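# Fold the letter in half, short edge to short edge

## Task

Fold the letter once across its middle so that its two short edges meet. It must end up lying flat, with nothing loose resting on it or leaning against it. It may only ever be creased along its two existing fold lines; a sharp crease anywhere else fails the job, even if flattened later, and a softer one reduces the result. No other sharp bends are allowed in it.

## Robot and tools

Robot: two arms on a table. left_arm has its base near (0, +0.291, +0.010) m and carries a five-finger left hand. right_arm has its base near (+0.015, -0.340, +0.013) m and carries a five-finger right hand. Both bases are turned only slightly about z. A post stands behind the arms. Cameras: cam_high (896x504, fixed overhead view), cam_left_wrist and cam_right_wrist (672x504 fisheye, riding on the wrists).

Frame: the scene frame has its origin at table-top height, midway between the arms. +x points out over the table, +y toward the left arm's side, +z up. Image left and right do not match arm names. Positions are in metres and orientations are wxyz quaternions. Reported values can be a few cm off, more at long reach.

Hand point: a point 0.05 m in front of the palm and 0.15 m from the wrist flange along the fingers. Its +z runs along the straightened fingers, +y comes out of the palm, and +x runs across the palm. On the right hand +x points away from the thumb; on the left hand it points toward the thumb. Straight fingertips reach 6 to 7 cm past the point and sit 6 cm behind it along -y. A wrist bracket on the little-finger side can strike things. Arms track loosely and often rest 1 to 3 cm (sometimes 5) below the commanded pose without touching anything.

Row layout (28 numbers, each in [-1, 1], always all 28 even if one arm idles): left_arm dx, dy, dz, rx, ry, rz; left hand little, ring, middle, index, thumb_bend, thumb_turn, force_limit, speed; then right_arm dx, dy, dz, rx, ry, rz; then right hand in the same eight-number order.

Pose numbers are offsets, not absolute poses. They are measured along scene-frame axes from the arm's Hand target at the beginning of the action (or move). 1.0 equals 0.6 m for dx, dy, dz and 180 degrees for rx, ry, rz. rx, ry, rz form a single rotation vector, applied about the Hand target's position. Six zeros ask nothing new of an arm. Repeating the same offset in a later call moves the arm further. Orientation commands are clipped to within 40 degrees of the measured orientation each step.

Hand numbers are absolute targets: +1 open/straight, -1 closed/curled. thumb_bend -1 is fully bent; thumb_turn -1 puts the thumb in front of the palm facing the fingers, +1 beside the palm. force_limit runs linearly from about 0 N at -1 to 10 N at +1 (15 N for the two thumb motors). speed runs from nearly zero at -1 up to full speed at +0.48 and stays full above that. For a gentle grip close at speed -0.94 or lower. There is no 'no change' value: to keep a hand as it is, resend its last executed eight numbers; if none has run yet, send hand_measured plus hand_force_limit and hand_speed. A closing motor stops at the force limit and locks; to squeeze harder, raise force_limit and send a target more closed than hand_measured; to loosen, send one more open.

Tools:
- execute_actions(actions, cameras): actions is a list of actions, each a table of up to 15 rows of 28 numbers, one row per 1/30 s step; a short table repeats its last row to step 15. Every row counts from the action's starting Hand target. An empty list returns camera images. cameras: list of names, ["all"], or [].
- move(target, speed, blend, blocking, cameras): target is one 28-number row or a list of up to 15 rows; every row's offsets count from the Hand targets at the move's start, not from the previous row. speed is the top path speed in m/s (0.002 to 4.3, default 0.25; rotation up to twice that in rad/s), one value or one per target. blend (m) rounds corners in a list; 0 stops at each. All paths finish together and are cut off after 10 s. Paths ignore obstacles and the other arm. blocking=false returns after about 0.5 s while the move runs on.
- wait(seconds): 0 to 3600; lets the scene run without new commands.
- stop(): brakes a running move.
- zoom_image(camera, region): region [x0, y0, x1, y1] in pixels of that camera's latest image, at most 504 by 504.
- show_instructions(): shows reference images.
- finished_scene(scene): ends the scene for good (scene is 1, optional).

Results: each arm's end_effector_position and end_effector_quat_wxyz, Hand target (last commanded pose after clipping; next offsets start here), joint positions, velocities and torques, and per hand hand_measured, hand_stopped_by (moving, target, force, stalled, fault), hand_load_n (positive when pushed open; a drop to near 0 means a lost grip), hand_force_limit, hand_speed. A move adds a 'move:' line: done, off_target, moving, held or fault, plus limits=paced (pose clipped) or limits=held (steps withheld). Done means at rest within 10 mm and 2 degrees; it says nothing about contact. MOTOR HOT warns of heating; at 100 °C the arm goes limp for 30 to 60 s. FAULT lines report stops.

Joint ranges (rad): waist -2.880 to 2.880, shoulder 0.000 to 3.142, elbow 0.000 to 3.019, wrist pitch -1.693 to 1.571, wrist yaw -1.571 to 1.571, wrist roll -2.094 to 2.094.

Avoid: dropping the letter, even briefly; releasing it while it moves; fast impacts or strong presses into the table or fixed objects; any clash between the two hands or arms, which can end the scene; closing one hand on the other's fingers; letting anything leave the table; long stretched-out or pushing poses that overheat motors. When an arm is pressing on something, command it back past its hand point to release. Sharp creasing other than on the old fold lines fails the task.

Each tool is called after "Emit:" as name(argument=value, ...) on one line, values as JSON.

Reference images:

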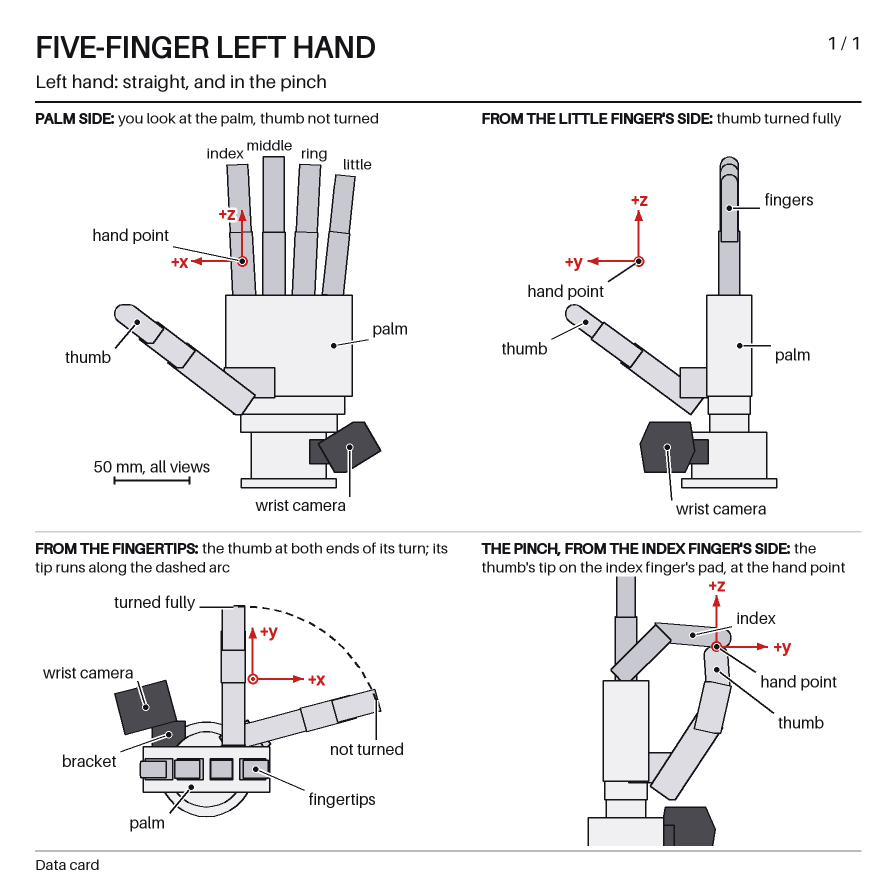

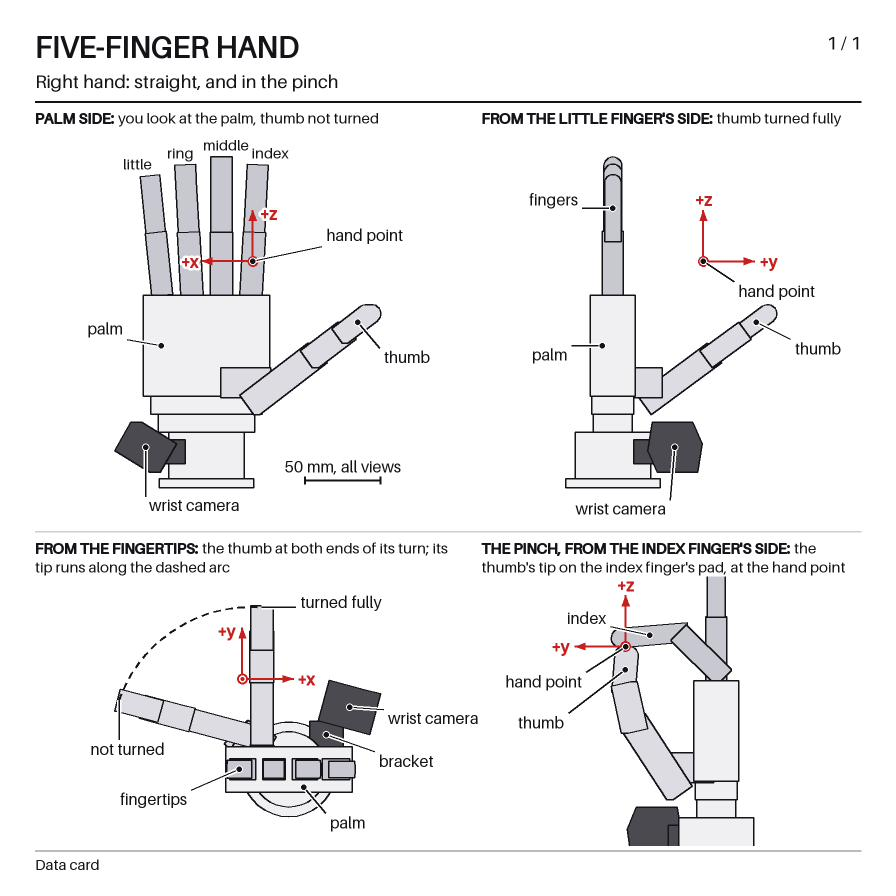

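## Session

Emit:
execute_actions(actions=[])

Scene clock: 0.00 s.
left_arm: end_effector_position=(+0.4934, +0.2695, +0.2098) hand_measured=(+1.000, +1.000, +1.000, +1.000, +1.000, +1.000) hand_load_n=(+0.0, +0.0, +0.0, +0.0, +0.0, +0.0) hand_stopped_by=(target, target, target, target, target, target) hand_force_limit=0.00 hand_speed=-0.80 end_effector_quat_wxyz=(-0.015, -0.553, +0.832, -0.042) | right_arm: end_effector_position=(+0.4974, -0.0689, +0.1291) hand_measured=(+1.000, +1.000, +1.000, +1.000, +1.000, +1.000) hand_load_n=(+0.0, +0.0, +0.0, +0.0, +0.0, +0.0) hand_stopped_by=(target, target, target, target, target, target) hand_force_limit=0.00 hand_speed=-0.80 end_effector_quat_wxyz=(-0.609, +0.703, -0.358, +0.084)
Joint positions: left_arm=[0.032 1.799 1.758 -1.507 0.085 0.398] | right_arm=[0.253 1.59 0.787 0.475 -0.705 0.118]
Joint velocities: within noise
Joint torques (N m): no reading
Heat: left arm: hottest wrist roll 30 °C; right arm: hottest waist 35 °C.
Hand target: left_arm +0.4985, +0.2696, +0.2105; -0.012, -0.552, +0.832, -0.043 | right_arm +0.5046, -0.0672, +0.1370; -0.614, +0.701, -0.352, +0.090

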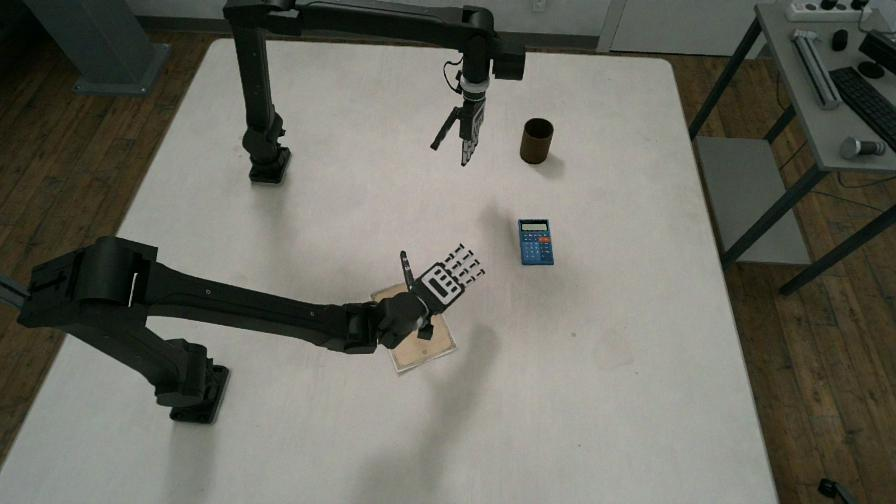

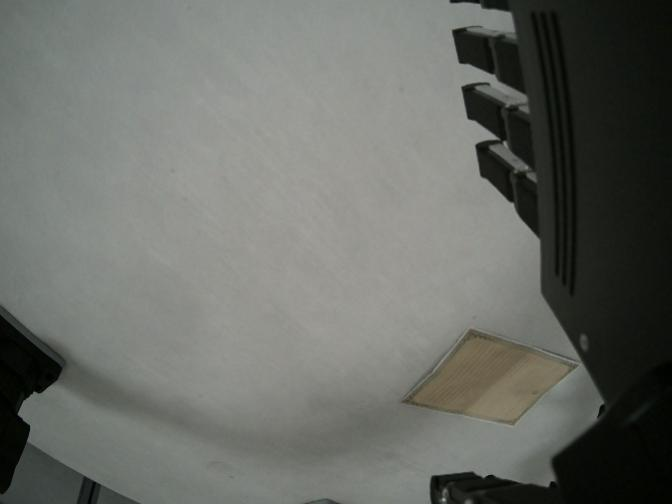

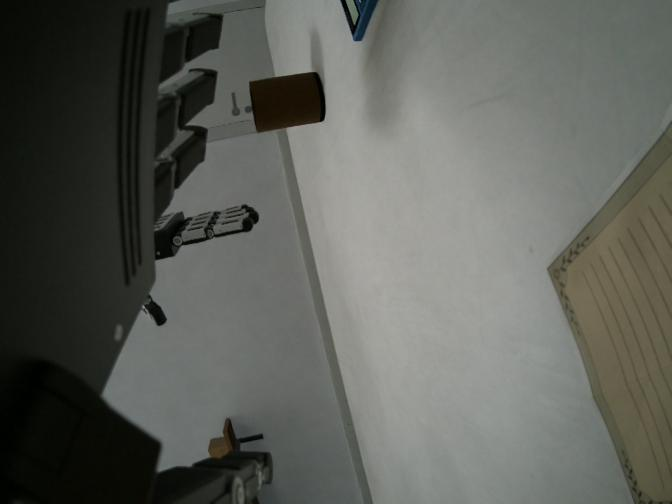

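Emit:
zoom_image(camera="cam_left_wrist", region=[380, 300, 620, 460])

Emit:
zoom_image(camera="cam_high", region=[340, 210, 500, 400])

Scaled by 2.100 from the camera's image (finer frame: 960x720).

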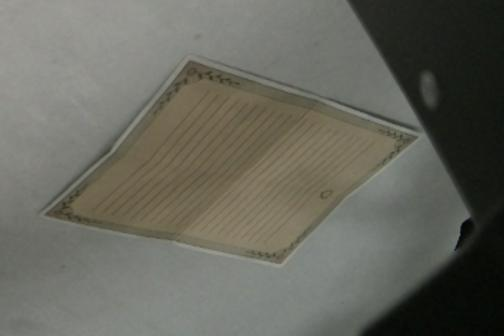

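Scaled by 2.653 from the camera's image (finer frame: 1280x720).

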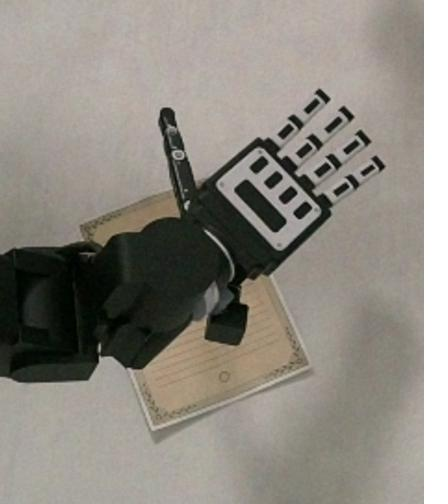

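Emit:
move(target=[0,0,0,0,0,0,1,1,1,1,1,1,0,-0.8, -0.3333,-0.5833,0.3333,0,0,0,1,1,1,1,1,1,0,-0.8], cameras=["all"])

Scene clock: 3.27 s.
left_arm: end_effector_position=(+0.4934, +0.2695, +0.2098) hand_measured=(+1.000, +1.000, +1.000, +1.000, +1.000, +1.000) hand_load_n=(+0.0, +0.0, +0.5, +0.0, +0.0, +0.0) hand_stopped_by=(target, target, target, target, target, target) hand_force_limit=0.00 hand_speed=-0.80 end_effector_quat_wxyz=(-0.015, -0.553, +0.832, -0.042) | right_arm: end_effector_position=(+0.3028, -0.4066, +0.3179) hand_measured=(+1.000, +1.000, +1.000, +1.000, +1.000, +1.000) hand_load_n=(+0.0, +0.0, +0.0, +0.0, +0.0, -0.5) hand_stopped_by=(target, target, target, target, target, target) hand_force_limit=0.00 hand_speed=-0.80 end_effector_quat_wxyz=(+0.675, -0.565, +0.427, -0.207)
Joint positions: left_arm=[0.032 1.799 1.758 -1.507 0.085 0.398] | right_arm=[-0.919 0.94 0.771 -0.794 -1.568 -0.612]
Joint torques (N m): left_arm=[-1.32 -15.21 10.02 0.14 0.05 -0.05] | right_arm=[-2.61 -6.07 13.93 0.73 -0.91 -0.12]
Heat: left arm: hottest wrist roll 30 °C; right arm: hottest waist 35 °C.
Hand target: left_arm +0.4985, +0.2696, +0.2105; -0.012, -0.552, +0.832, -0.043 | right_arm +0.3045, -0.4172, +0.3371; +0.614, -0.701, +0.353, -0.090
Off the commanded pose: left_arm 0.005 m, 0 deg | right_arm 0.022 m, 23 deg.
move: off_target (right_arm)
cam_right_wrist: T_world_to_cam=[[-0.12693, 0.09953, -0.98691, 0.38972], [-0.9369, 0.31472, 0.15224, 0.3566], [0.32575, 0.94395, 0.0533, 0.38714]] pos_world=[0.25746, -0.51646, 0.30969]

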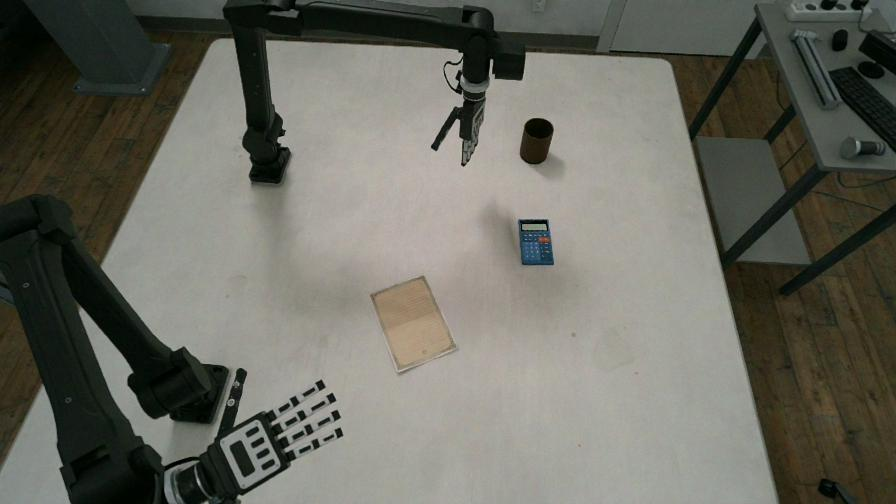

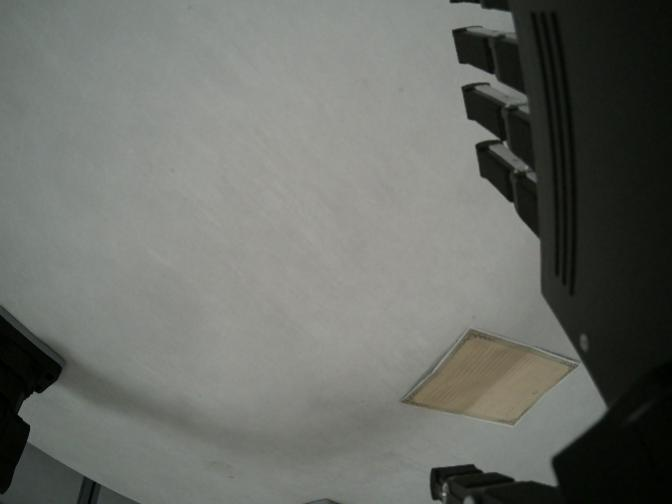

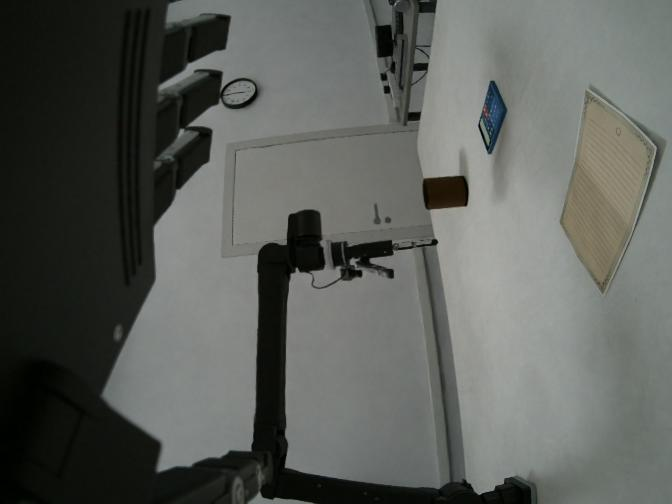

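Emit:
zoom_image(camera="cam_high", region=[360, 265, 470, 385])

Emit:
zoom_image(camera="cam_right_wrist", region=[530, 70, 672, 310])

Scaled by 4.200 from the camera's image (finer frame: 1280x720).

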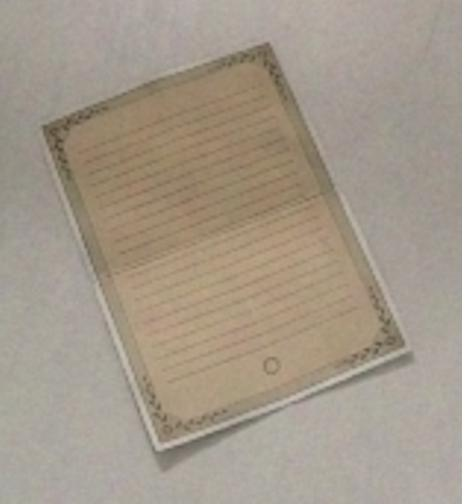

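Scaled by 2.100 from the camera's image (finer frame: 960x720).

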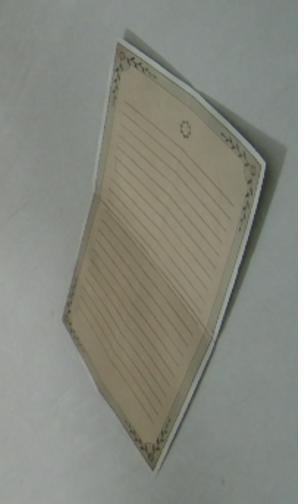

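Emit:
move(target=[-0.2175,-0.521,-0.133,-0.0872,-0.1251,-0.2133,1,1,1,1,1,1,0,-0.8, 0,0,0,0,0,0,1,1,1,1,1,1,0,-0.8], cameras=["all"])

Scene clock: 15.90 s.
left_arm: end_effector_position=(+0.3697, -0.0417, +0.1345) hand_measured=(+1.000, +1.000, +1.000, +1.000, +1.000, +1.000) hand_load_n=(+0.0, +0.0, +0.0, +0.0, +0.0, +0.0) hand_stopped_by=(target, target, target, target, target, target) hand_force_limit=0.00 hand_speed=-0.80 end_effector_quat_wxyz=(+0.061, -0.222, +0.940, -0.252) | right_arm: end_effector_position=(+0.3027, -0.4067, +0.3181) hand_measured=(+1.000, +1.000, +1.000, +1.000, +1.000, +1.000) hand_load_n=(+0.0, +0.0, +0.0, +0.0, +0.0, +0.0) hand_stopped_by=(target, target, target, target, target, target) hand_force_limit=0.00 hand_speed=-0.80 end_effector_quat_wxyz=(+0.676, -0.564, +0.427, -0.207)
Joint positions: left_arm=[-0.605 1.528 1.199 -0.764 0.227 0.414] | right_arm=[-0.92 0.94 0.771 -0.794 -1.569 -0.612]
Joint torques (N m): left_arm=[-1.61 -12.22 8.31 1.46 0.06 -0.13] | right_arm=[-2.55 -6.3 13.91 0.99 -0.86 -0.1]
Heat: left arm: hottest shoulder 30 °C; right arm: hottest waist 35 °C.
Hand target: left_arm +0.3680, -0.0430, +0.1304; +0.060, -0.225, +0.939, -0.252 | right_arm +0.3046, -0.4172, +0.3371; +0.614, -0.700, +0.352, -0.090
Off the commanded pose: left_arm 0.004 m, 0 deg | right_arm 0.022 m, 23 deg.
move: done
cam_left_wrist: T_world_to_cam=[[0.1426, -0.86445, 0.48208, -0.1515], [-0.9331, 0.04505, 0.35679, 0.29601], [-0.33015, -0.5007, -0.80019, 0.32418]] pos_world=[0.40484, 0.01802, 0.22683]
cam_right_wrist: T_world_to_cam=[[-0.12617, 0.10011, -0.98694, 0.38992], [-0.93696, 0.31478, 0.15171, 0.35665], [0.32586, 0.94387, 0.05408, 0.38698]] pos_world=[0.25726, -0.51656, 0.30979]

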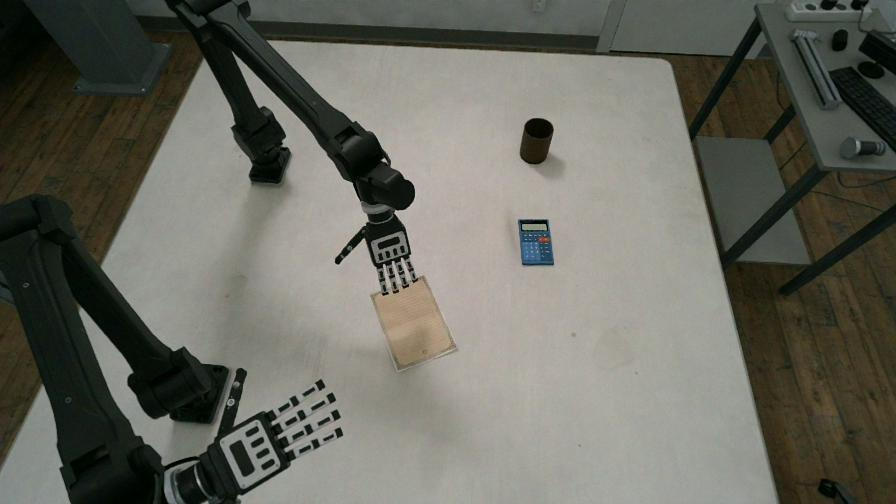

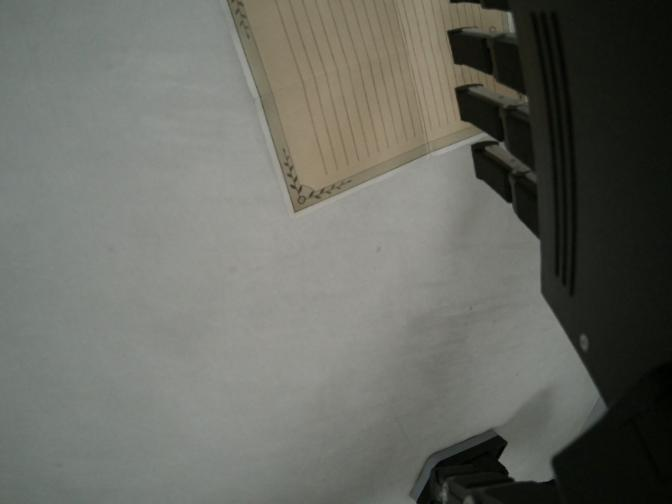

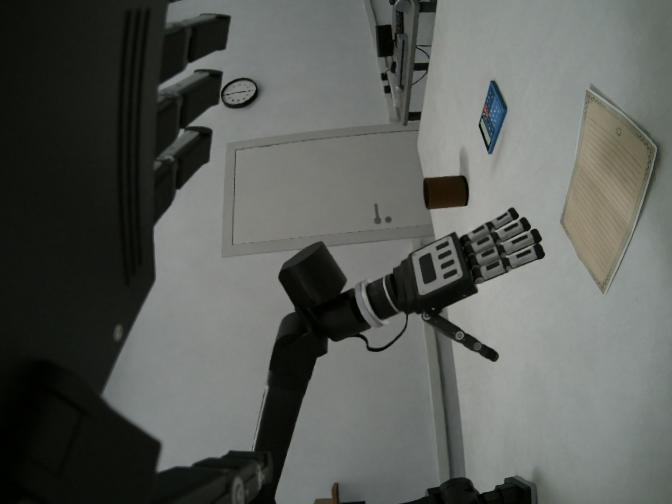

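Emit:
move(target=[0,0,0,0,0,0,1,1,1,1,1,1,0,-0.8, 0.3757,0.1953,-0.2617,-0.0188,0.5816,-0.3839,1,1,1,1,1,1,0,-0.8], cameras=["all"], speed=0.3)

Scene clock: 22.87 s.
left_arm: end_effector_position=(+0.3697, -0.0417, +0.1345) hand_measured=(+1.000, +1.000, +1.000, +1.000, +1.000, +1.000) hand_load_n=(+0.0, +0.0, +0.0, +0.0, -0.5, +0.0) hand_stopped_by=(target, target, target, target, target, target) hand_force_limit=0.00 hand_speed=-0.80 end_effector_quat_wxyz=(+0.061, -0.223, +0.940, -0.252) | right_arm: end_effector_position=(+0.5153, -0.3041, +0.1719) hand_measured=(+1.000, +1.000, +1.000, +1.000, +1.000, +1.000) hand_load_n=(+0.0, +0.0, +0.0, +0.0, +0.0, +0.0) hand_stopped_by=(target, target, target, target, target, target) hand_force_limit=0.00 hand_speed=-0.80 end_effector_quat_wxyz=(-0.049, -0.227, +0.957, +0.175)
Joint positions: left_arm=[-0.605 1.528 1.199 -0.764 0.227 0.414] | right_arm=[-0.142 1.829 1.596 -1.571 -0.284 0.906]
Joint torques (N m): left_arm=[-1.67 -12.22 8.29 1.42 0.06 -0.13] | right_arm=[0.73 -16.79 13.12 -0.61 -0.24 0.14]
Heat: left arm: hottest shoulder 31 °C; right arm: hottest waist 35 °C.
Hand target: left_arm +0.3679, -0.0430, +0.1304; +0.060, -0.225, +0.939, -0.252 | right_arm +0.5299, -0.3001, +0.1799; -0.041, -0.230, +0.958, +0.169
Off the commanded pose: left_arm 0.005 m, 0 deg | right_arm 0.017 m, 1 deg.
move: off_target (right_arm)
cam_left_wrist: T_world_to_cam=[[0.14297, -0.86438, 0.48208, -0.15164], [-0.93304, 0.04476, 0.35698, 0.29586], [-0.33015, -0.50084, -0.8001, 0.32413]] pos_world=[0.40474, 0.01802, 0.22683]
cam_right_wrist: T_world_to_cam=[[-0.57496, 0.71839, 0.39158, 0.44446], [0.76286, 0.29768, 0.57396, -0.4079], [0.29576, 0.62873, -0.71918, 0.28125]] pos_world=[0.48353, -0.3747, 0.26234]

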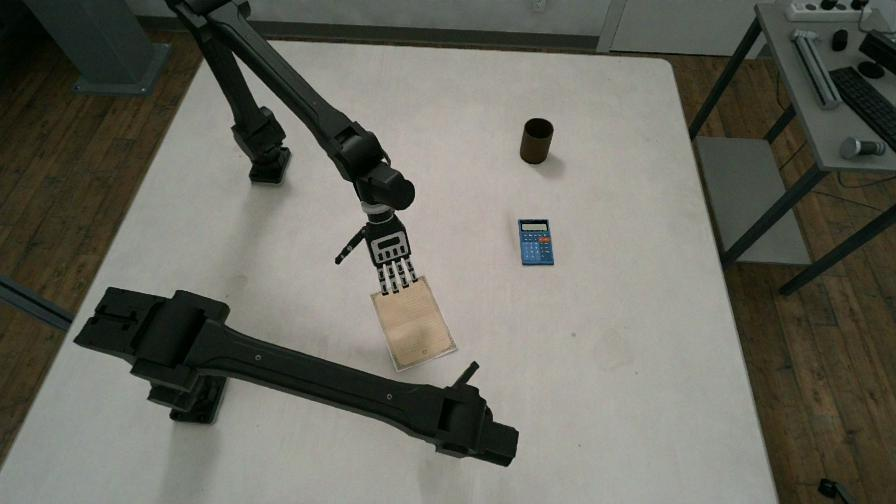

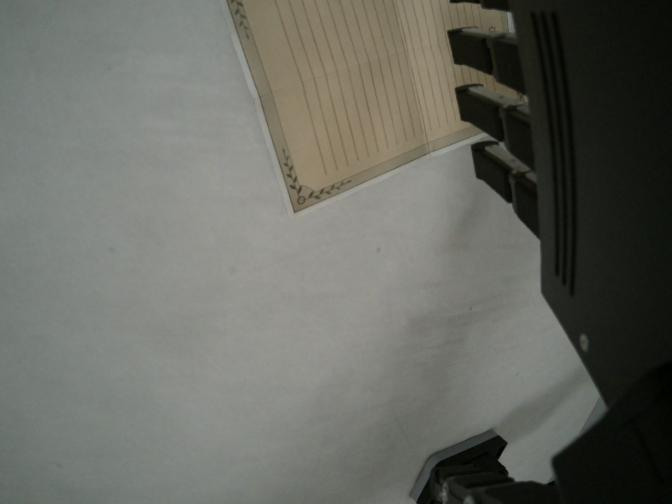

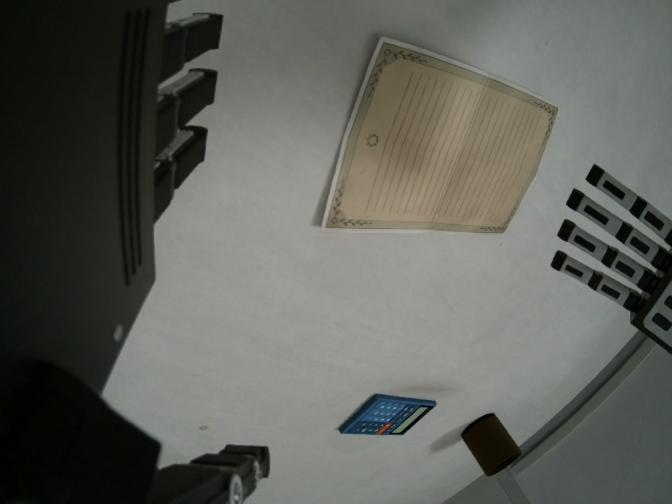

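Emit:
zoom_image(camera="cam_right_wrist", region=[300, 20, 580, 250])

Scaled by 1.800 from the camera's image (finer frame: 960x720).

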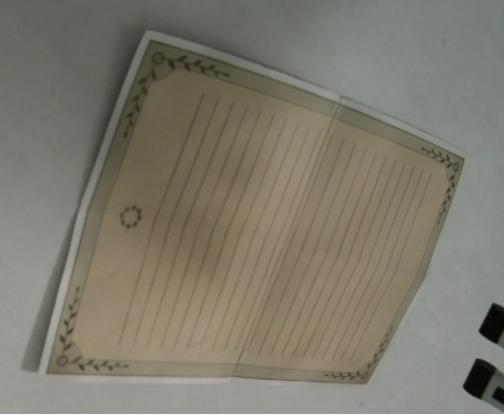

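Emit:
move(target=[0,0,0,0,0,0,1,1,1,1,1,1,0,-0.8, 0.033,-0.025,-0.133,0.1238,0.0631,0,0.25,0.25,0.25,0.25,1,1,0,-0.8], cameras=["cam_high","cam_right_wrist"], speed=0.2)

Scene clock: 25.67 s.
left_arm: end_effector_position=(+0.3697, -0.0417, +0.1345) hand_measured=(+1.000, +1.000, +1.000, +1.000, +1.000, +1.000) hand_load_n=(+0.0, +0.0, +0.0, -0.5, +0.0, +0.0) hand_stopped_by=(target, target, target, target, target, target) hand_force_limit=0.00 hand_speed=-0.80 end_effector_quat_wxyz=(+0.061, -0.223, +0.940, -0.252) | right_arm: end_effector_position=(+0.5382, -0.3057, +0.0931) hand_measured=(+0.250, +0.250, +0.250, +0.250, +1.000, +1.000) hand_load_n=(+0.0, +0.0, +0.5, +0.0, +0.0, +0.0) hand_stopped_by=(target, target, target, target, target, target) hand_force_limit=0.00 hand_speed=-0.80 end_effector_quat_wxyz=(-0.093, -0.209, +0.900, +0.370)
Joint positions: left_arm=[-0.605 1.528 1.199 -0.764 0.227 0.414] | right_arm=[-0.214 2.166 1.711 -1.691 -0.564 0.706]
Joint torques (N m): left_arm=[-1.61 -12.22 8.29 1.4 0.06 -0.13] | right_arm=[-1.9 -20.78 11.08 -1.24 -0.56 -0.15]
Heat: left arm: hottest shoulder 31 °C; right arm: hottest waist 35 °C.
Hand target: left_arm +0.3679, -0.0430, +0.1304; +0.060, -0.225, +0.939, -0.252 | right_arm +0.5498, -0.3151, +0.1003; -0.090, -0.216, +0.898, +0.372
Off the commanded pose: left_arm 0.005 m, 0 deg | right_arm 0.016 m, 1 deg.
joint sent to its limit (right arm) — joint 4 (wrist pitch), lower limit. The joint targets still meet the commanded pose.
move: off_target (right_arm)
cam_right_wrist: T_world_to_cam=[[-0.46157, 0.51332, 0.7235, 0.3351], [0.86616, 0.08462, 0.49255, -0.4929], [0.19162, 0.85401, -0.48368, 0.32194]] pos_world=[0.51991, -0.40525, 0.15604]

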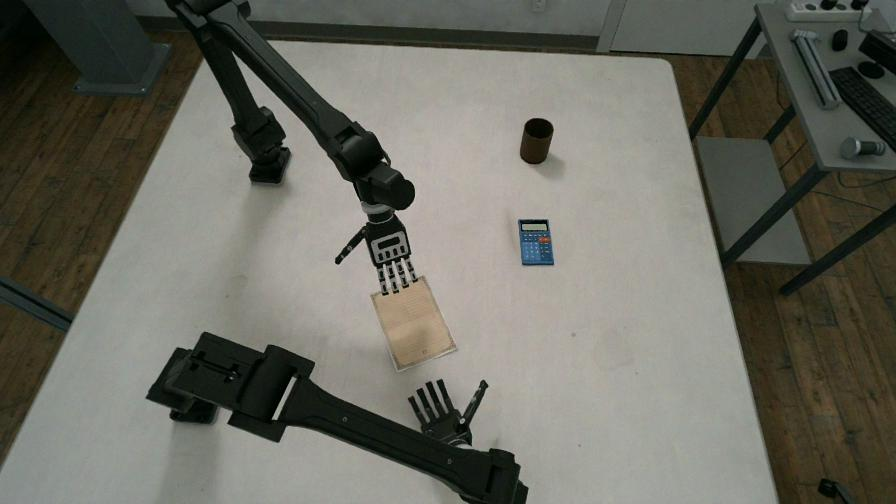

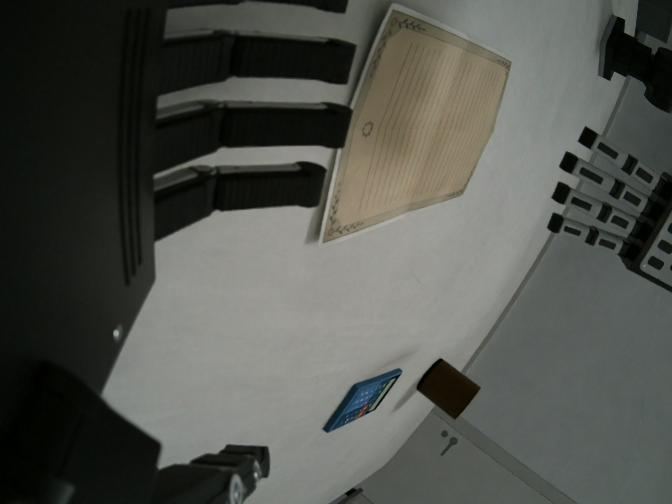

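Emit:
zoom_image(camera="cam_right_wrist", region=[300, 0, 540, 260])

Emit:
zoom_image(camera="cam_high", region=[360, 270, 510, 450])

Scaled by 1.938 from the camera's image (finer frame: 960x720).

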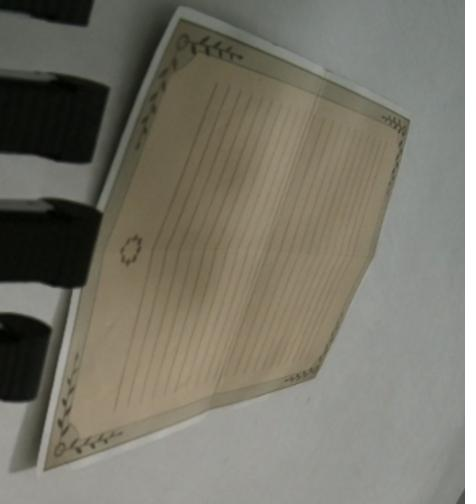

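Scaled by 2.800 from the camera's image (finer frame: 1280x720).

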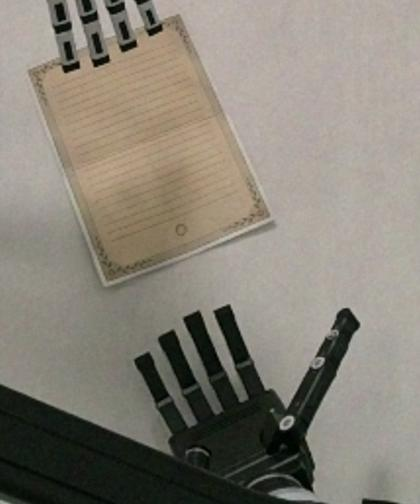

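Emit:
move(target=[0,0,-0.15,0,0,0,1,1,1,1,1,1,0,-0.8, 0,0,0,0,0,0,0.25,0.25,0.25,0.25,1,1,0,-0.8], cameras=["cam_high","cam_left_wrist","cam_right_wrist"], speed=0.15)

Scene clock: 27.63 s.
left_arm: end_effector_position=(+0.3695, -0.0415, +0.0484) hand_measured=(+1.000, +1.000, +1.000, +1.000, +1.000, +1.000) hand_load_n=(+0.0, +0.0, +0.0, -0.5, +0.0, +0.0) hand_stopped_by=(target, target, target, target, target, target) hand_force_limit=0.00 hand_speed=-0.80 end_effector_quat_wxyz=(+0.063, -0.222, +0.939, -0.255) | right_arm: end_effector_position=(+0.5382, -0.3057, +0.0932) hand_measured=(+0.250, +0.250, +0.250, +0.250, +1.000, +1.000) hand_load_n=(+0.0, +0.0, +0.0, +0.0, +0.0, +0.0) hand_stopped_by=(target, target, target, target, target, target) hand_force_limit=0.00 hand_speed=-0.80 end_effector_quat_wxyz=(-0.093, -0.209, +0.900, +0.370)
Joint positions: left_arm=[-0.605 1.623 1.062 -0.524 0.227 0.414] | right_arm=[-0.214 2.166 1.711 -1.691 -0.564 0.706]
Joint torques (N m): left_arm=[-1.61 -11.93 7.73 1.46 0.05 -0.13] | right_arm=[-1.9 -21.36 11.17 -1.28 -0.56 -0.14]
Heat: left arm: hottest shoulder 31 °C; right arm: hottest waist 35 °C.
Hand target: left_arm +0.3680, -0.0430, +0.0406; +0.061, -0.225, +0.939, -0.252 | right_arm +0.5498, -0.3151, +0.1003; -0.090, -0.216, +0.898, +0.372
Off the commanded pose: left_arm 0.008 m, 1 deg | right_arm 0.017 m, 1 deg.
joint sent to its limit (right arm) — joint 4 (wrist pitch), lower limit. The joint targets still meet the commanded pose.
move: done
cam_left_wrist: T_world_to_cam=[[0.14, -0.86216, 0.48691, -0.10897], [-0.93523, 0.04636, 0.35099, 0.32755], [-0.32518, -0.50451, -0.79983, 0.25322]] pos_world=[0.40394, 0.01862, 0.14063]
cam_right_wrist: T_world_to_cam=[[-0.46186, 0.51314, 0.72345, 0.33519], [0.86603, 0.08479, 0.49274, -0.49279], [0.19151, 0.8541, -0.48356, 0.32201]] pos_world=[0.51991, -0.40525, 0.15604]

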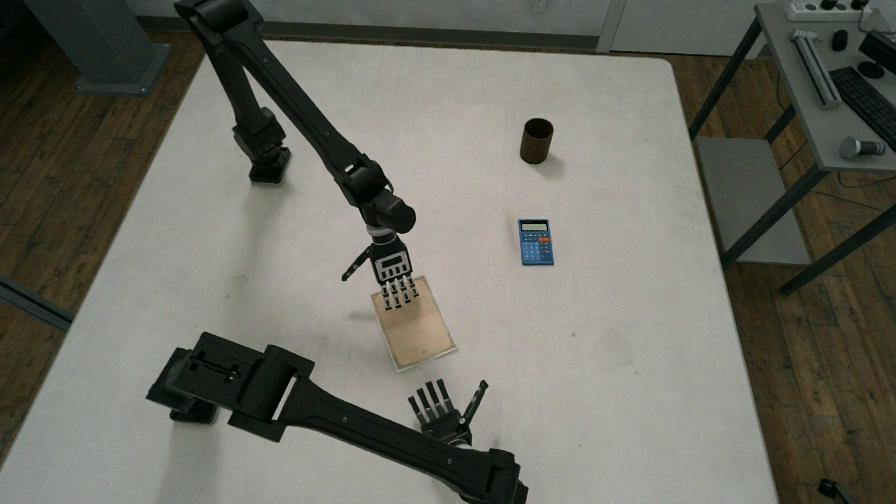

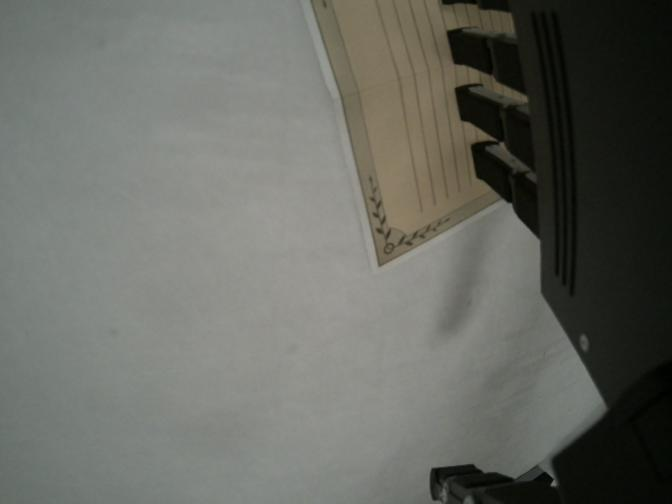

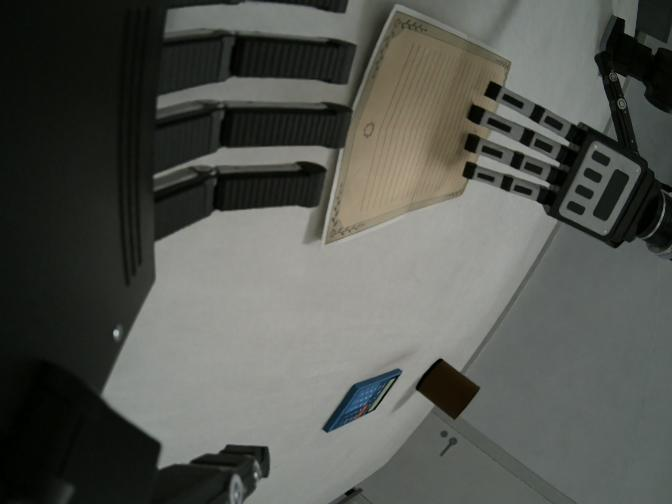

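Emit:
zoom_image(camera="cam_right_wrist", region=[320, 0, 560, 250])

Emit:
zoom_image(camera="cam_high", region=[350, 220, 480, 380])

Scaled by 2.016 from the camera's image (finer frame: 960x720).

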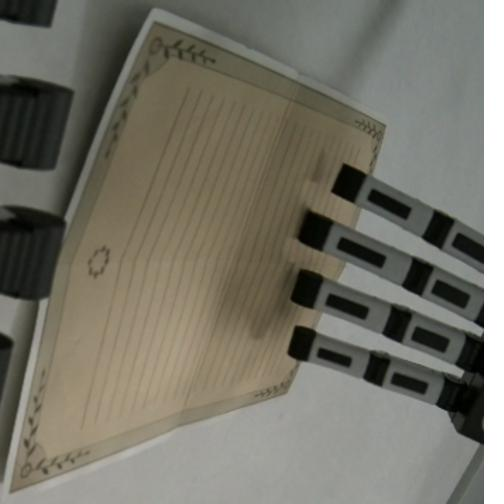

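Scaled by 3.150 from the camera's image (finer frame: 1280x720).

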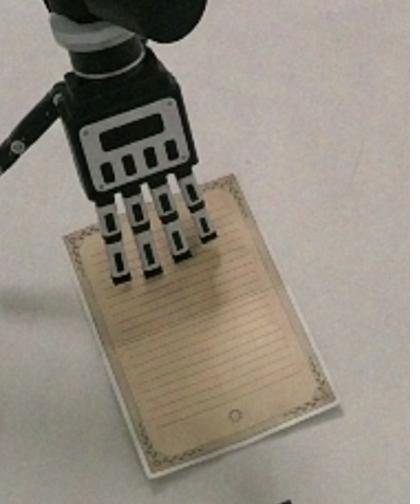

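Emit:
move(target=[0,0,-0.0333,0,0,0,1,1,1,1,1,1,0,-0.8, 0,0,0,0,0,0,0.25,0.25,0.25,0.25,1,1,0,-0.8], cameras=["cam_high","cam_right_wrist"], speed=0.05)

Emit:
zoom_image(camera="cam_right_wrist", region=[320, 0, 560, 250])

Scene clock: 28.97 s.
left_arm: end_effector_position=(+0.3761, -0.0460, +0.0424) hand_measured=(+1.000, +1.000, +1.000, +1.000, +1.000, +1.000) hand_load_n=(-0.5, +0.0, +0.0, +0.0, +0.0, +0.0) hand_stopped_by=(target, target, target, target, target, target) hand_force_limit=0.00 hand_speed=-0.80 end_effector_quat_wxyz=(+0.074, -0.219, +0.936, -0.266) | right_arm: end_effector_position=(+0.5382, -0.3057, +0.0932) hand_measured=(+0.250, +0.250, +0.250, +0.250, +1.000, +1.000) hand_load_n=(+0.0, +0.0, +0.0, +0.0, -0.5, +0.0) hand_stopped_by=(target, target, target, target, target, target) hand_force_limit=0.00 hand_speed=-0.80 end_effector_quat_wxyz=(-0.093, -0.209, +0.900, +0.370)
Joint positions: left_arm=[-0.605 1.634 1.05 -0.47 0.225 0.414] | right_arm=[-0.214 2.166 1.711 -1.691 -0.564 0.706]
Joint torques (N m): left_arm=[-1.2 -10.46 6.78 1.42 0.14 -0.12] | right_arm=[-1.38 -21.42 11 -1.31 -0.59 -0.2]
Heat: left arm: hottest shoulder 31 °C; right arm: hottest waist 35 °C.
Hand target: left_arm +0.3680, -0.0430, +0.0206; +0.060, -0.225, +0.939, -0.252 | right_arm +0.5498, -0.3151, +0.1003; -0.090, -0.216, +0.898, +0.372
Off the commanded pose: left_arm 0.023 m, 2 deg | right_arm 0.017 m, 1 deg.
joint sent to its limit (right arm) — joint 4 (wrist pitch), lower limit. The joint targets still meet the commanded pose.
move: off_target (left_arm)
cam_right_wrist: T_world_to_cam=[[-0.46186, 0.51314, 0.72345, 0.33519], [0.86603, 0.08479, 0.49274, -0.49279], [0.19151, 0.8541, -0.48356, 0.32201]] pos_world=[0.51991, -0.40525, 0.15604]

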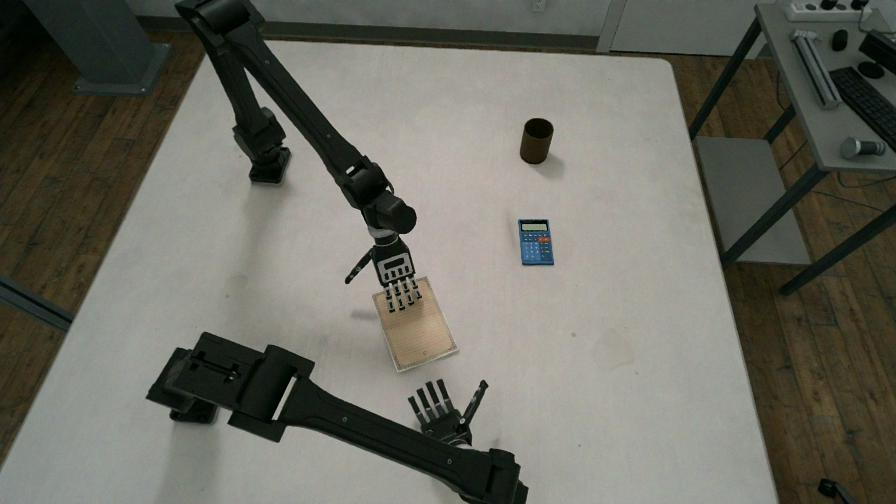

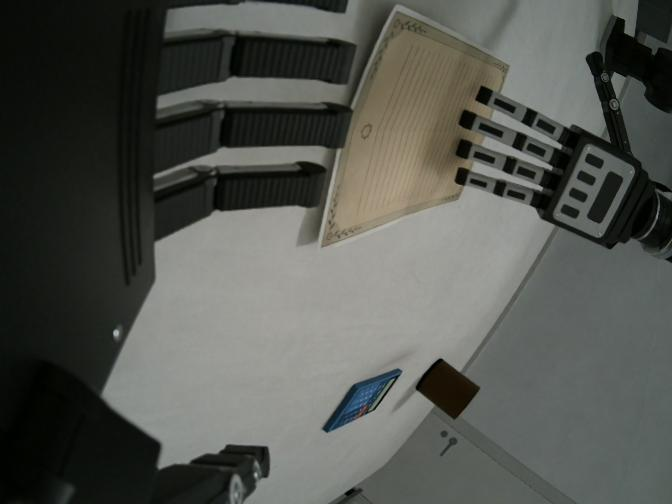

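Scaled by 2.016 from the camera's image (finer frame: 960x720).

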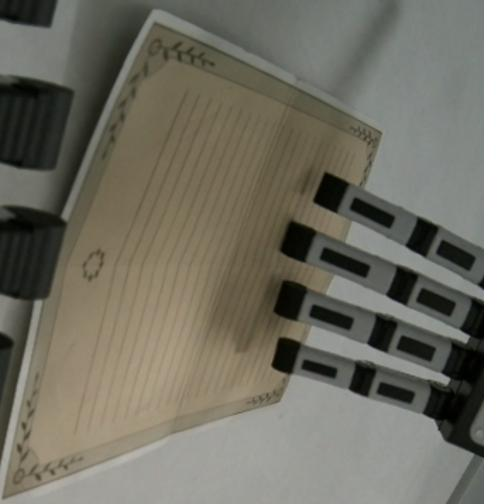

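Emit:
zoom_image(camera="cam_right_wrist", region=[290, 150, 400, 260])

Emit:
zoom_image(camera="cam_high", region=[360, 270, 480, 390])

Scaled by 4.582 from the camera's image (finer frame: 960x720).

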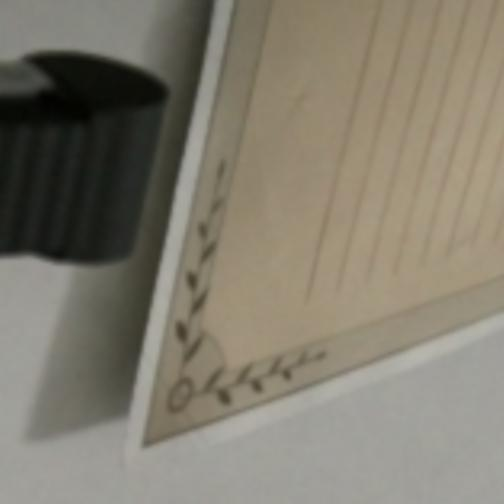

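Scaled by 4.200 from the camera's image (finer frame: 1280x720).

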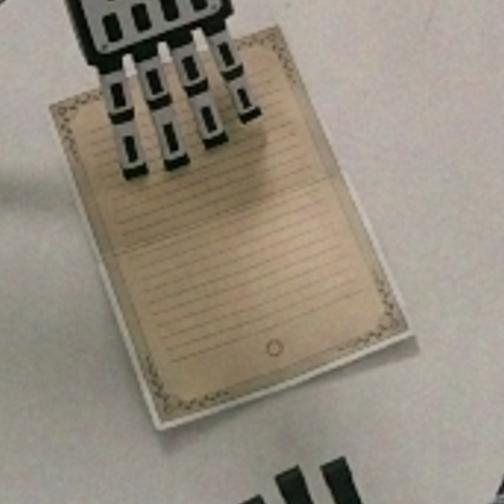

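Emit:
move(target=[0,0,0,0,0,0,1,1,1,1,1,1,0,-0.8, 0.0143,0.1128,-0.0138,0,0,0,0.5,0.5,0.5,0.5,1,1,0,-0.8], cameras=["cam_high","cam_right_wrist"], speed=0.1)

Emit:
zoom_image(camera="cam_right_wrist", region=[240, 0, 500, 260])

Emit:
zoom_image(camera="cam_high", region=[360, 270, 510, 450])

Scene clock: 31.77 s.
left_arm: end_effector_position=(+0.3761, -0.0460, +0.0424) hand_measured=(+1.000, +1.000, +1.000, +1.000, +1.000, +1.000) hand_load_n=(+0.0, +0.0, +0.0, +0.0, +0.0, +0.0) hand_stopped_by=(target, target, target, target, target, target) hand_force_limit=0.00 hand_speed=-0.80 end_effector_quat_wxyz=(+0.074, -0.219, +0.936, -0.266) | right_arm: end_effector_position=(+0.5482, -0.2496, +0.0946) hand_measured=(+0.500, +0.500, +0.500, +0.500, +1.000, +1.000) hand_load_n=(+0.0, +0.0, +0.0, +0.0, +0.0, +0.0) hand_stopped_by=(target, target, target, target, target, target) hand_force_limit=0.00 hand_speed=-0.80 end_effector_quat_wxyz=(-0.096, -0.215, +0.896, +0.377)
Joint positions: left_arm=[-0.605 1.634 1.05 -0.47 0.225 0.414] | right_arm=[-0.118 2.166 1.711 -1.657 -0.619 0.782]
Joint torques (N m): left_arm=[-1.61 -10.29 6.74 1.42 0.1 -0.13] | right_arm=[-0.5 -20.31 10.02 -0.25 -0.57 0.01]
Heat: left arm: hottest shoulder 31 °C; right arm: hottest waist 35 °C.
Hand target: left_arm +0.3680, -0.0430, +0.0206; +0.060, -0.225, +0.939, -0.252 | right_arm +0.5584, -0.2473, +0.0920; -0.090, -0.216, +0.898, +0.372
Off the commanded pose: left_arm 0.023 m, 2 deg | right_arm 0.011 m, 1 deg.
move: off_target (right_arm)
cam_right_wrist: T_world_to_cam=[[-0.46365, 0.49686, 0.73359, 0.30582], [0.86805, 0.08882, 0.48847, -0.50661], [0.17754, 0.86327, -0.47248, 0.28176]] pos_world=[0.53153, -0.35019, 0.15624]

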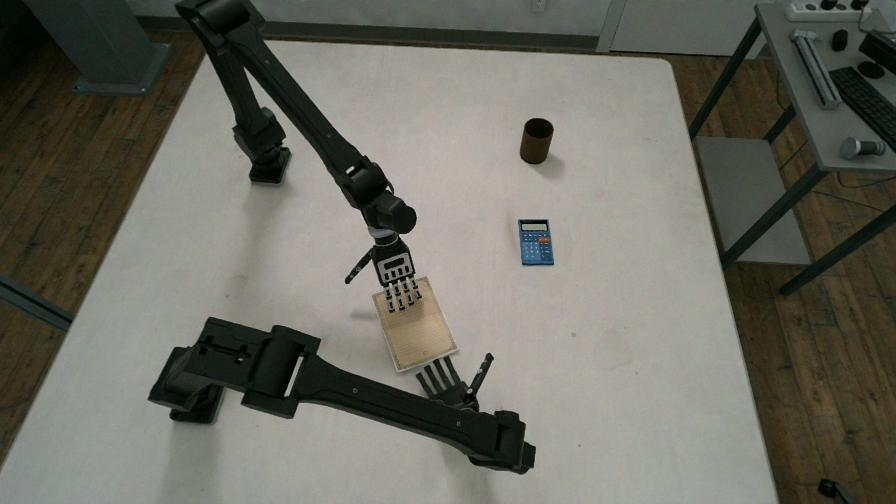

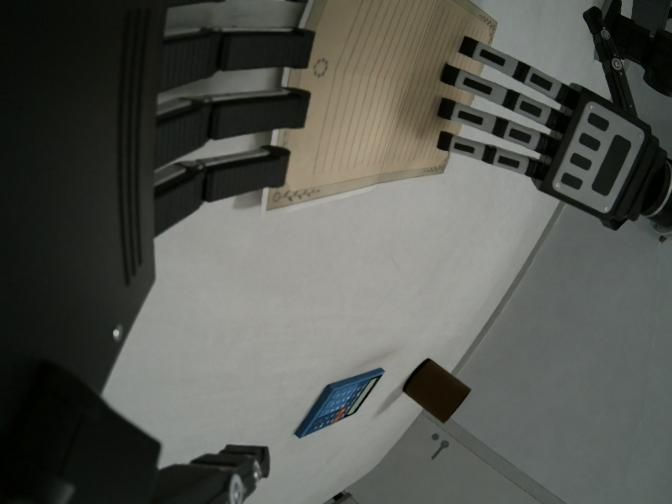

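Scaled by 1.938 from the camera's image (finer frame: 960x720).

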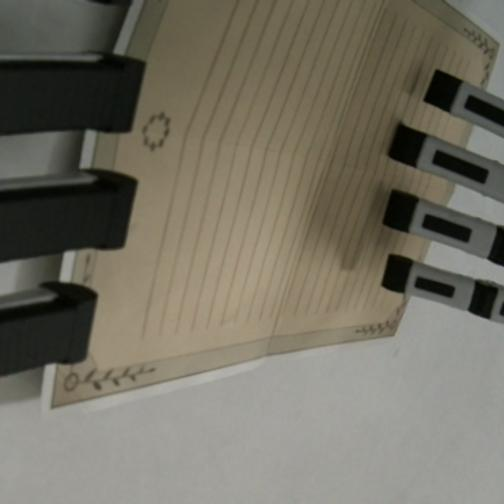

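Scaled by 2.800 from the camera's image (finer frame: 1280x720).

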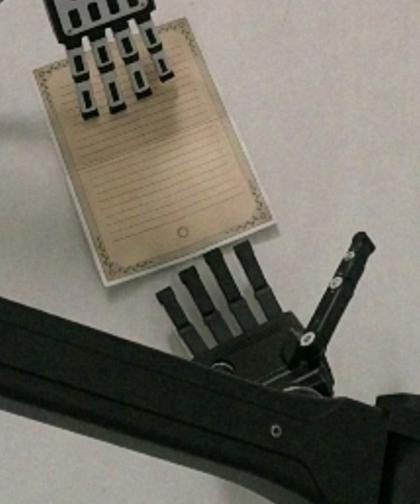

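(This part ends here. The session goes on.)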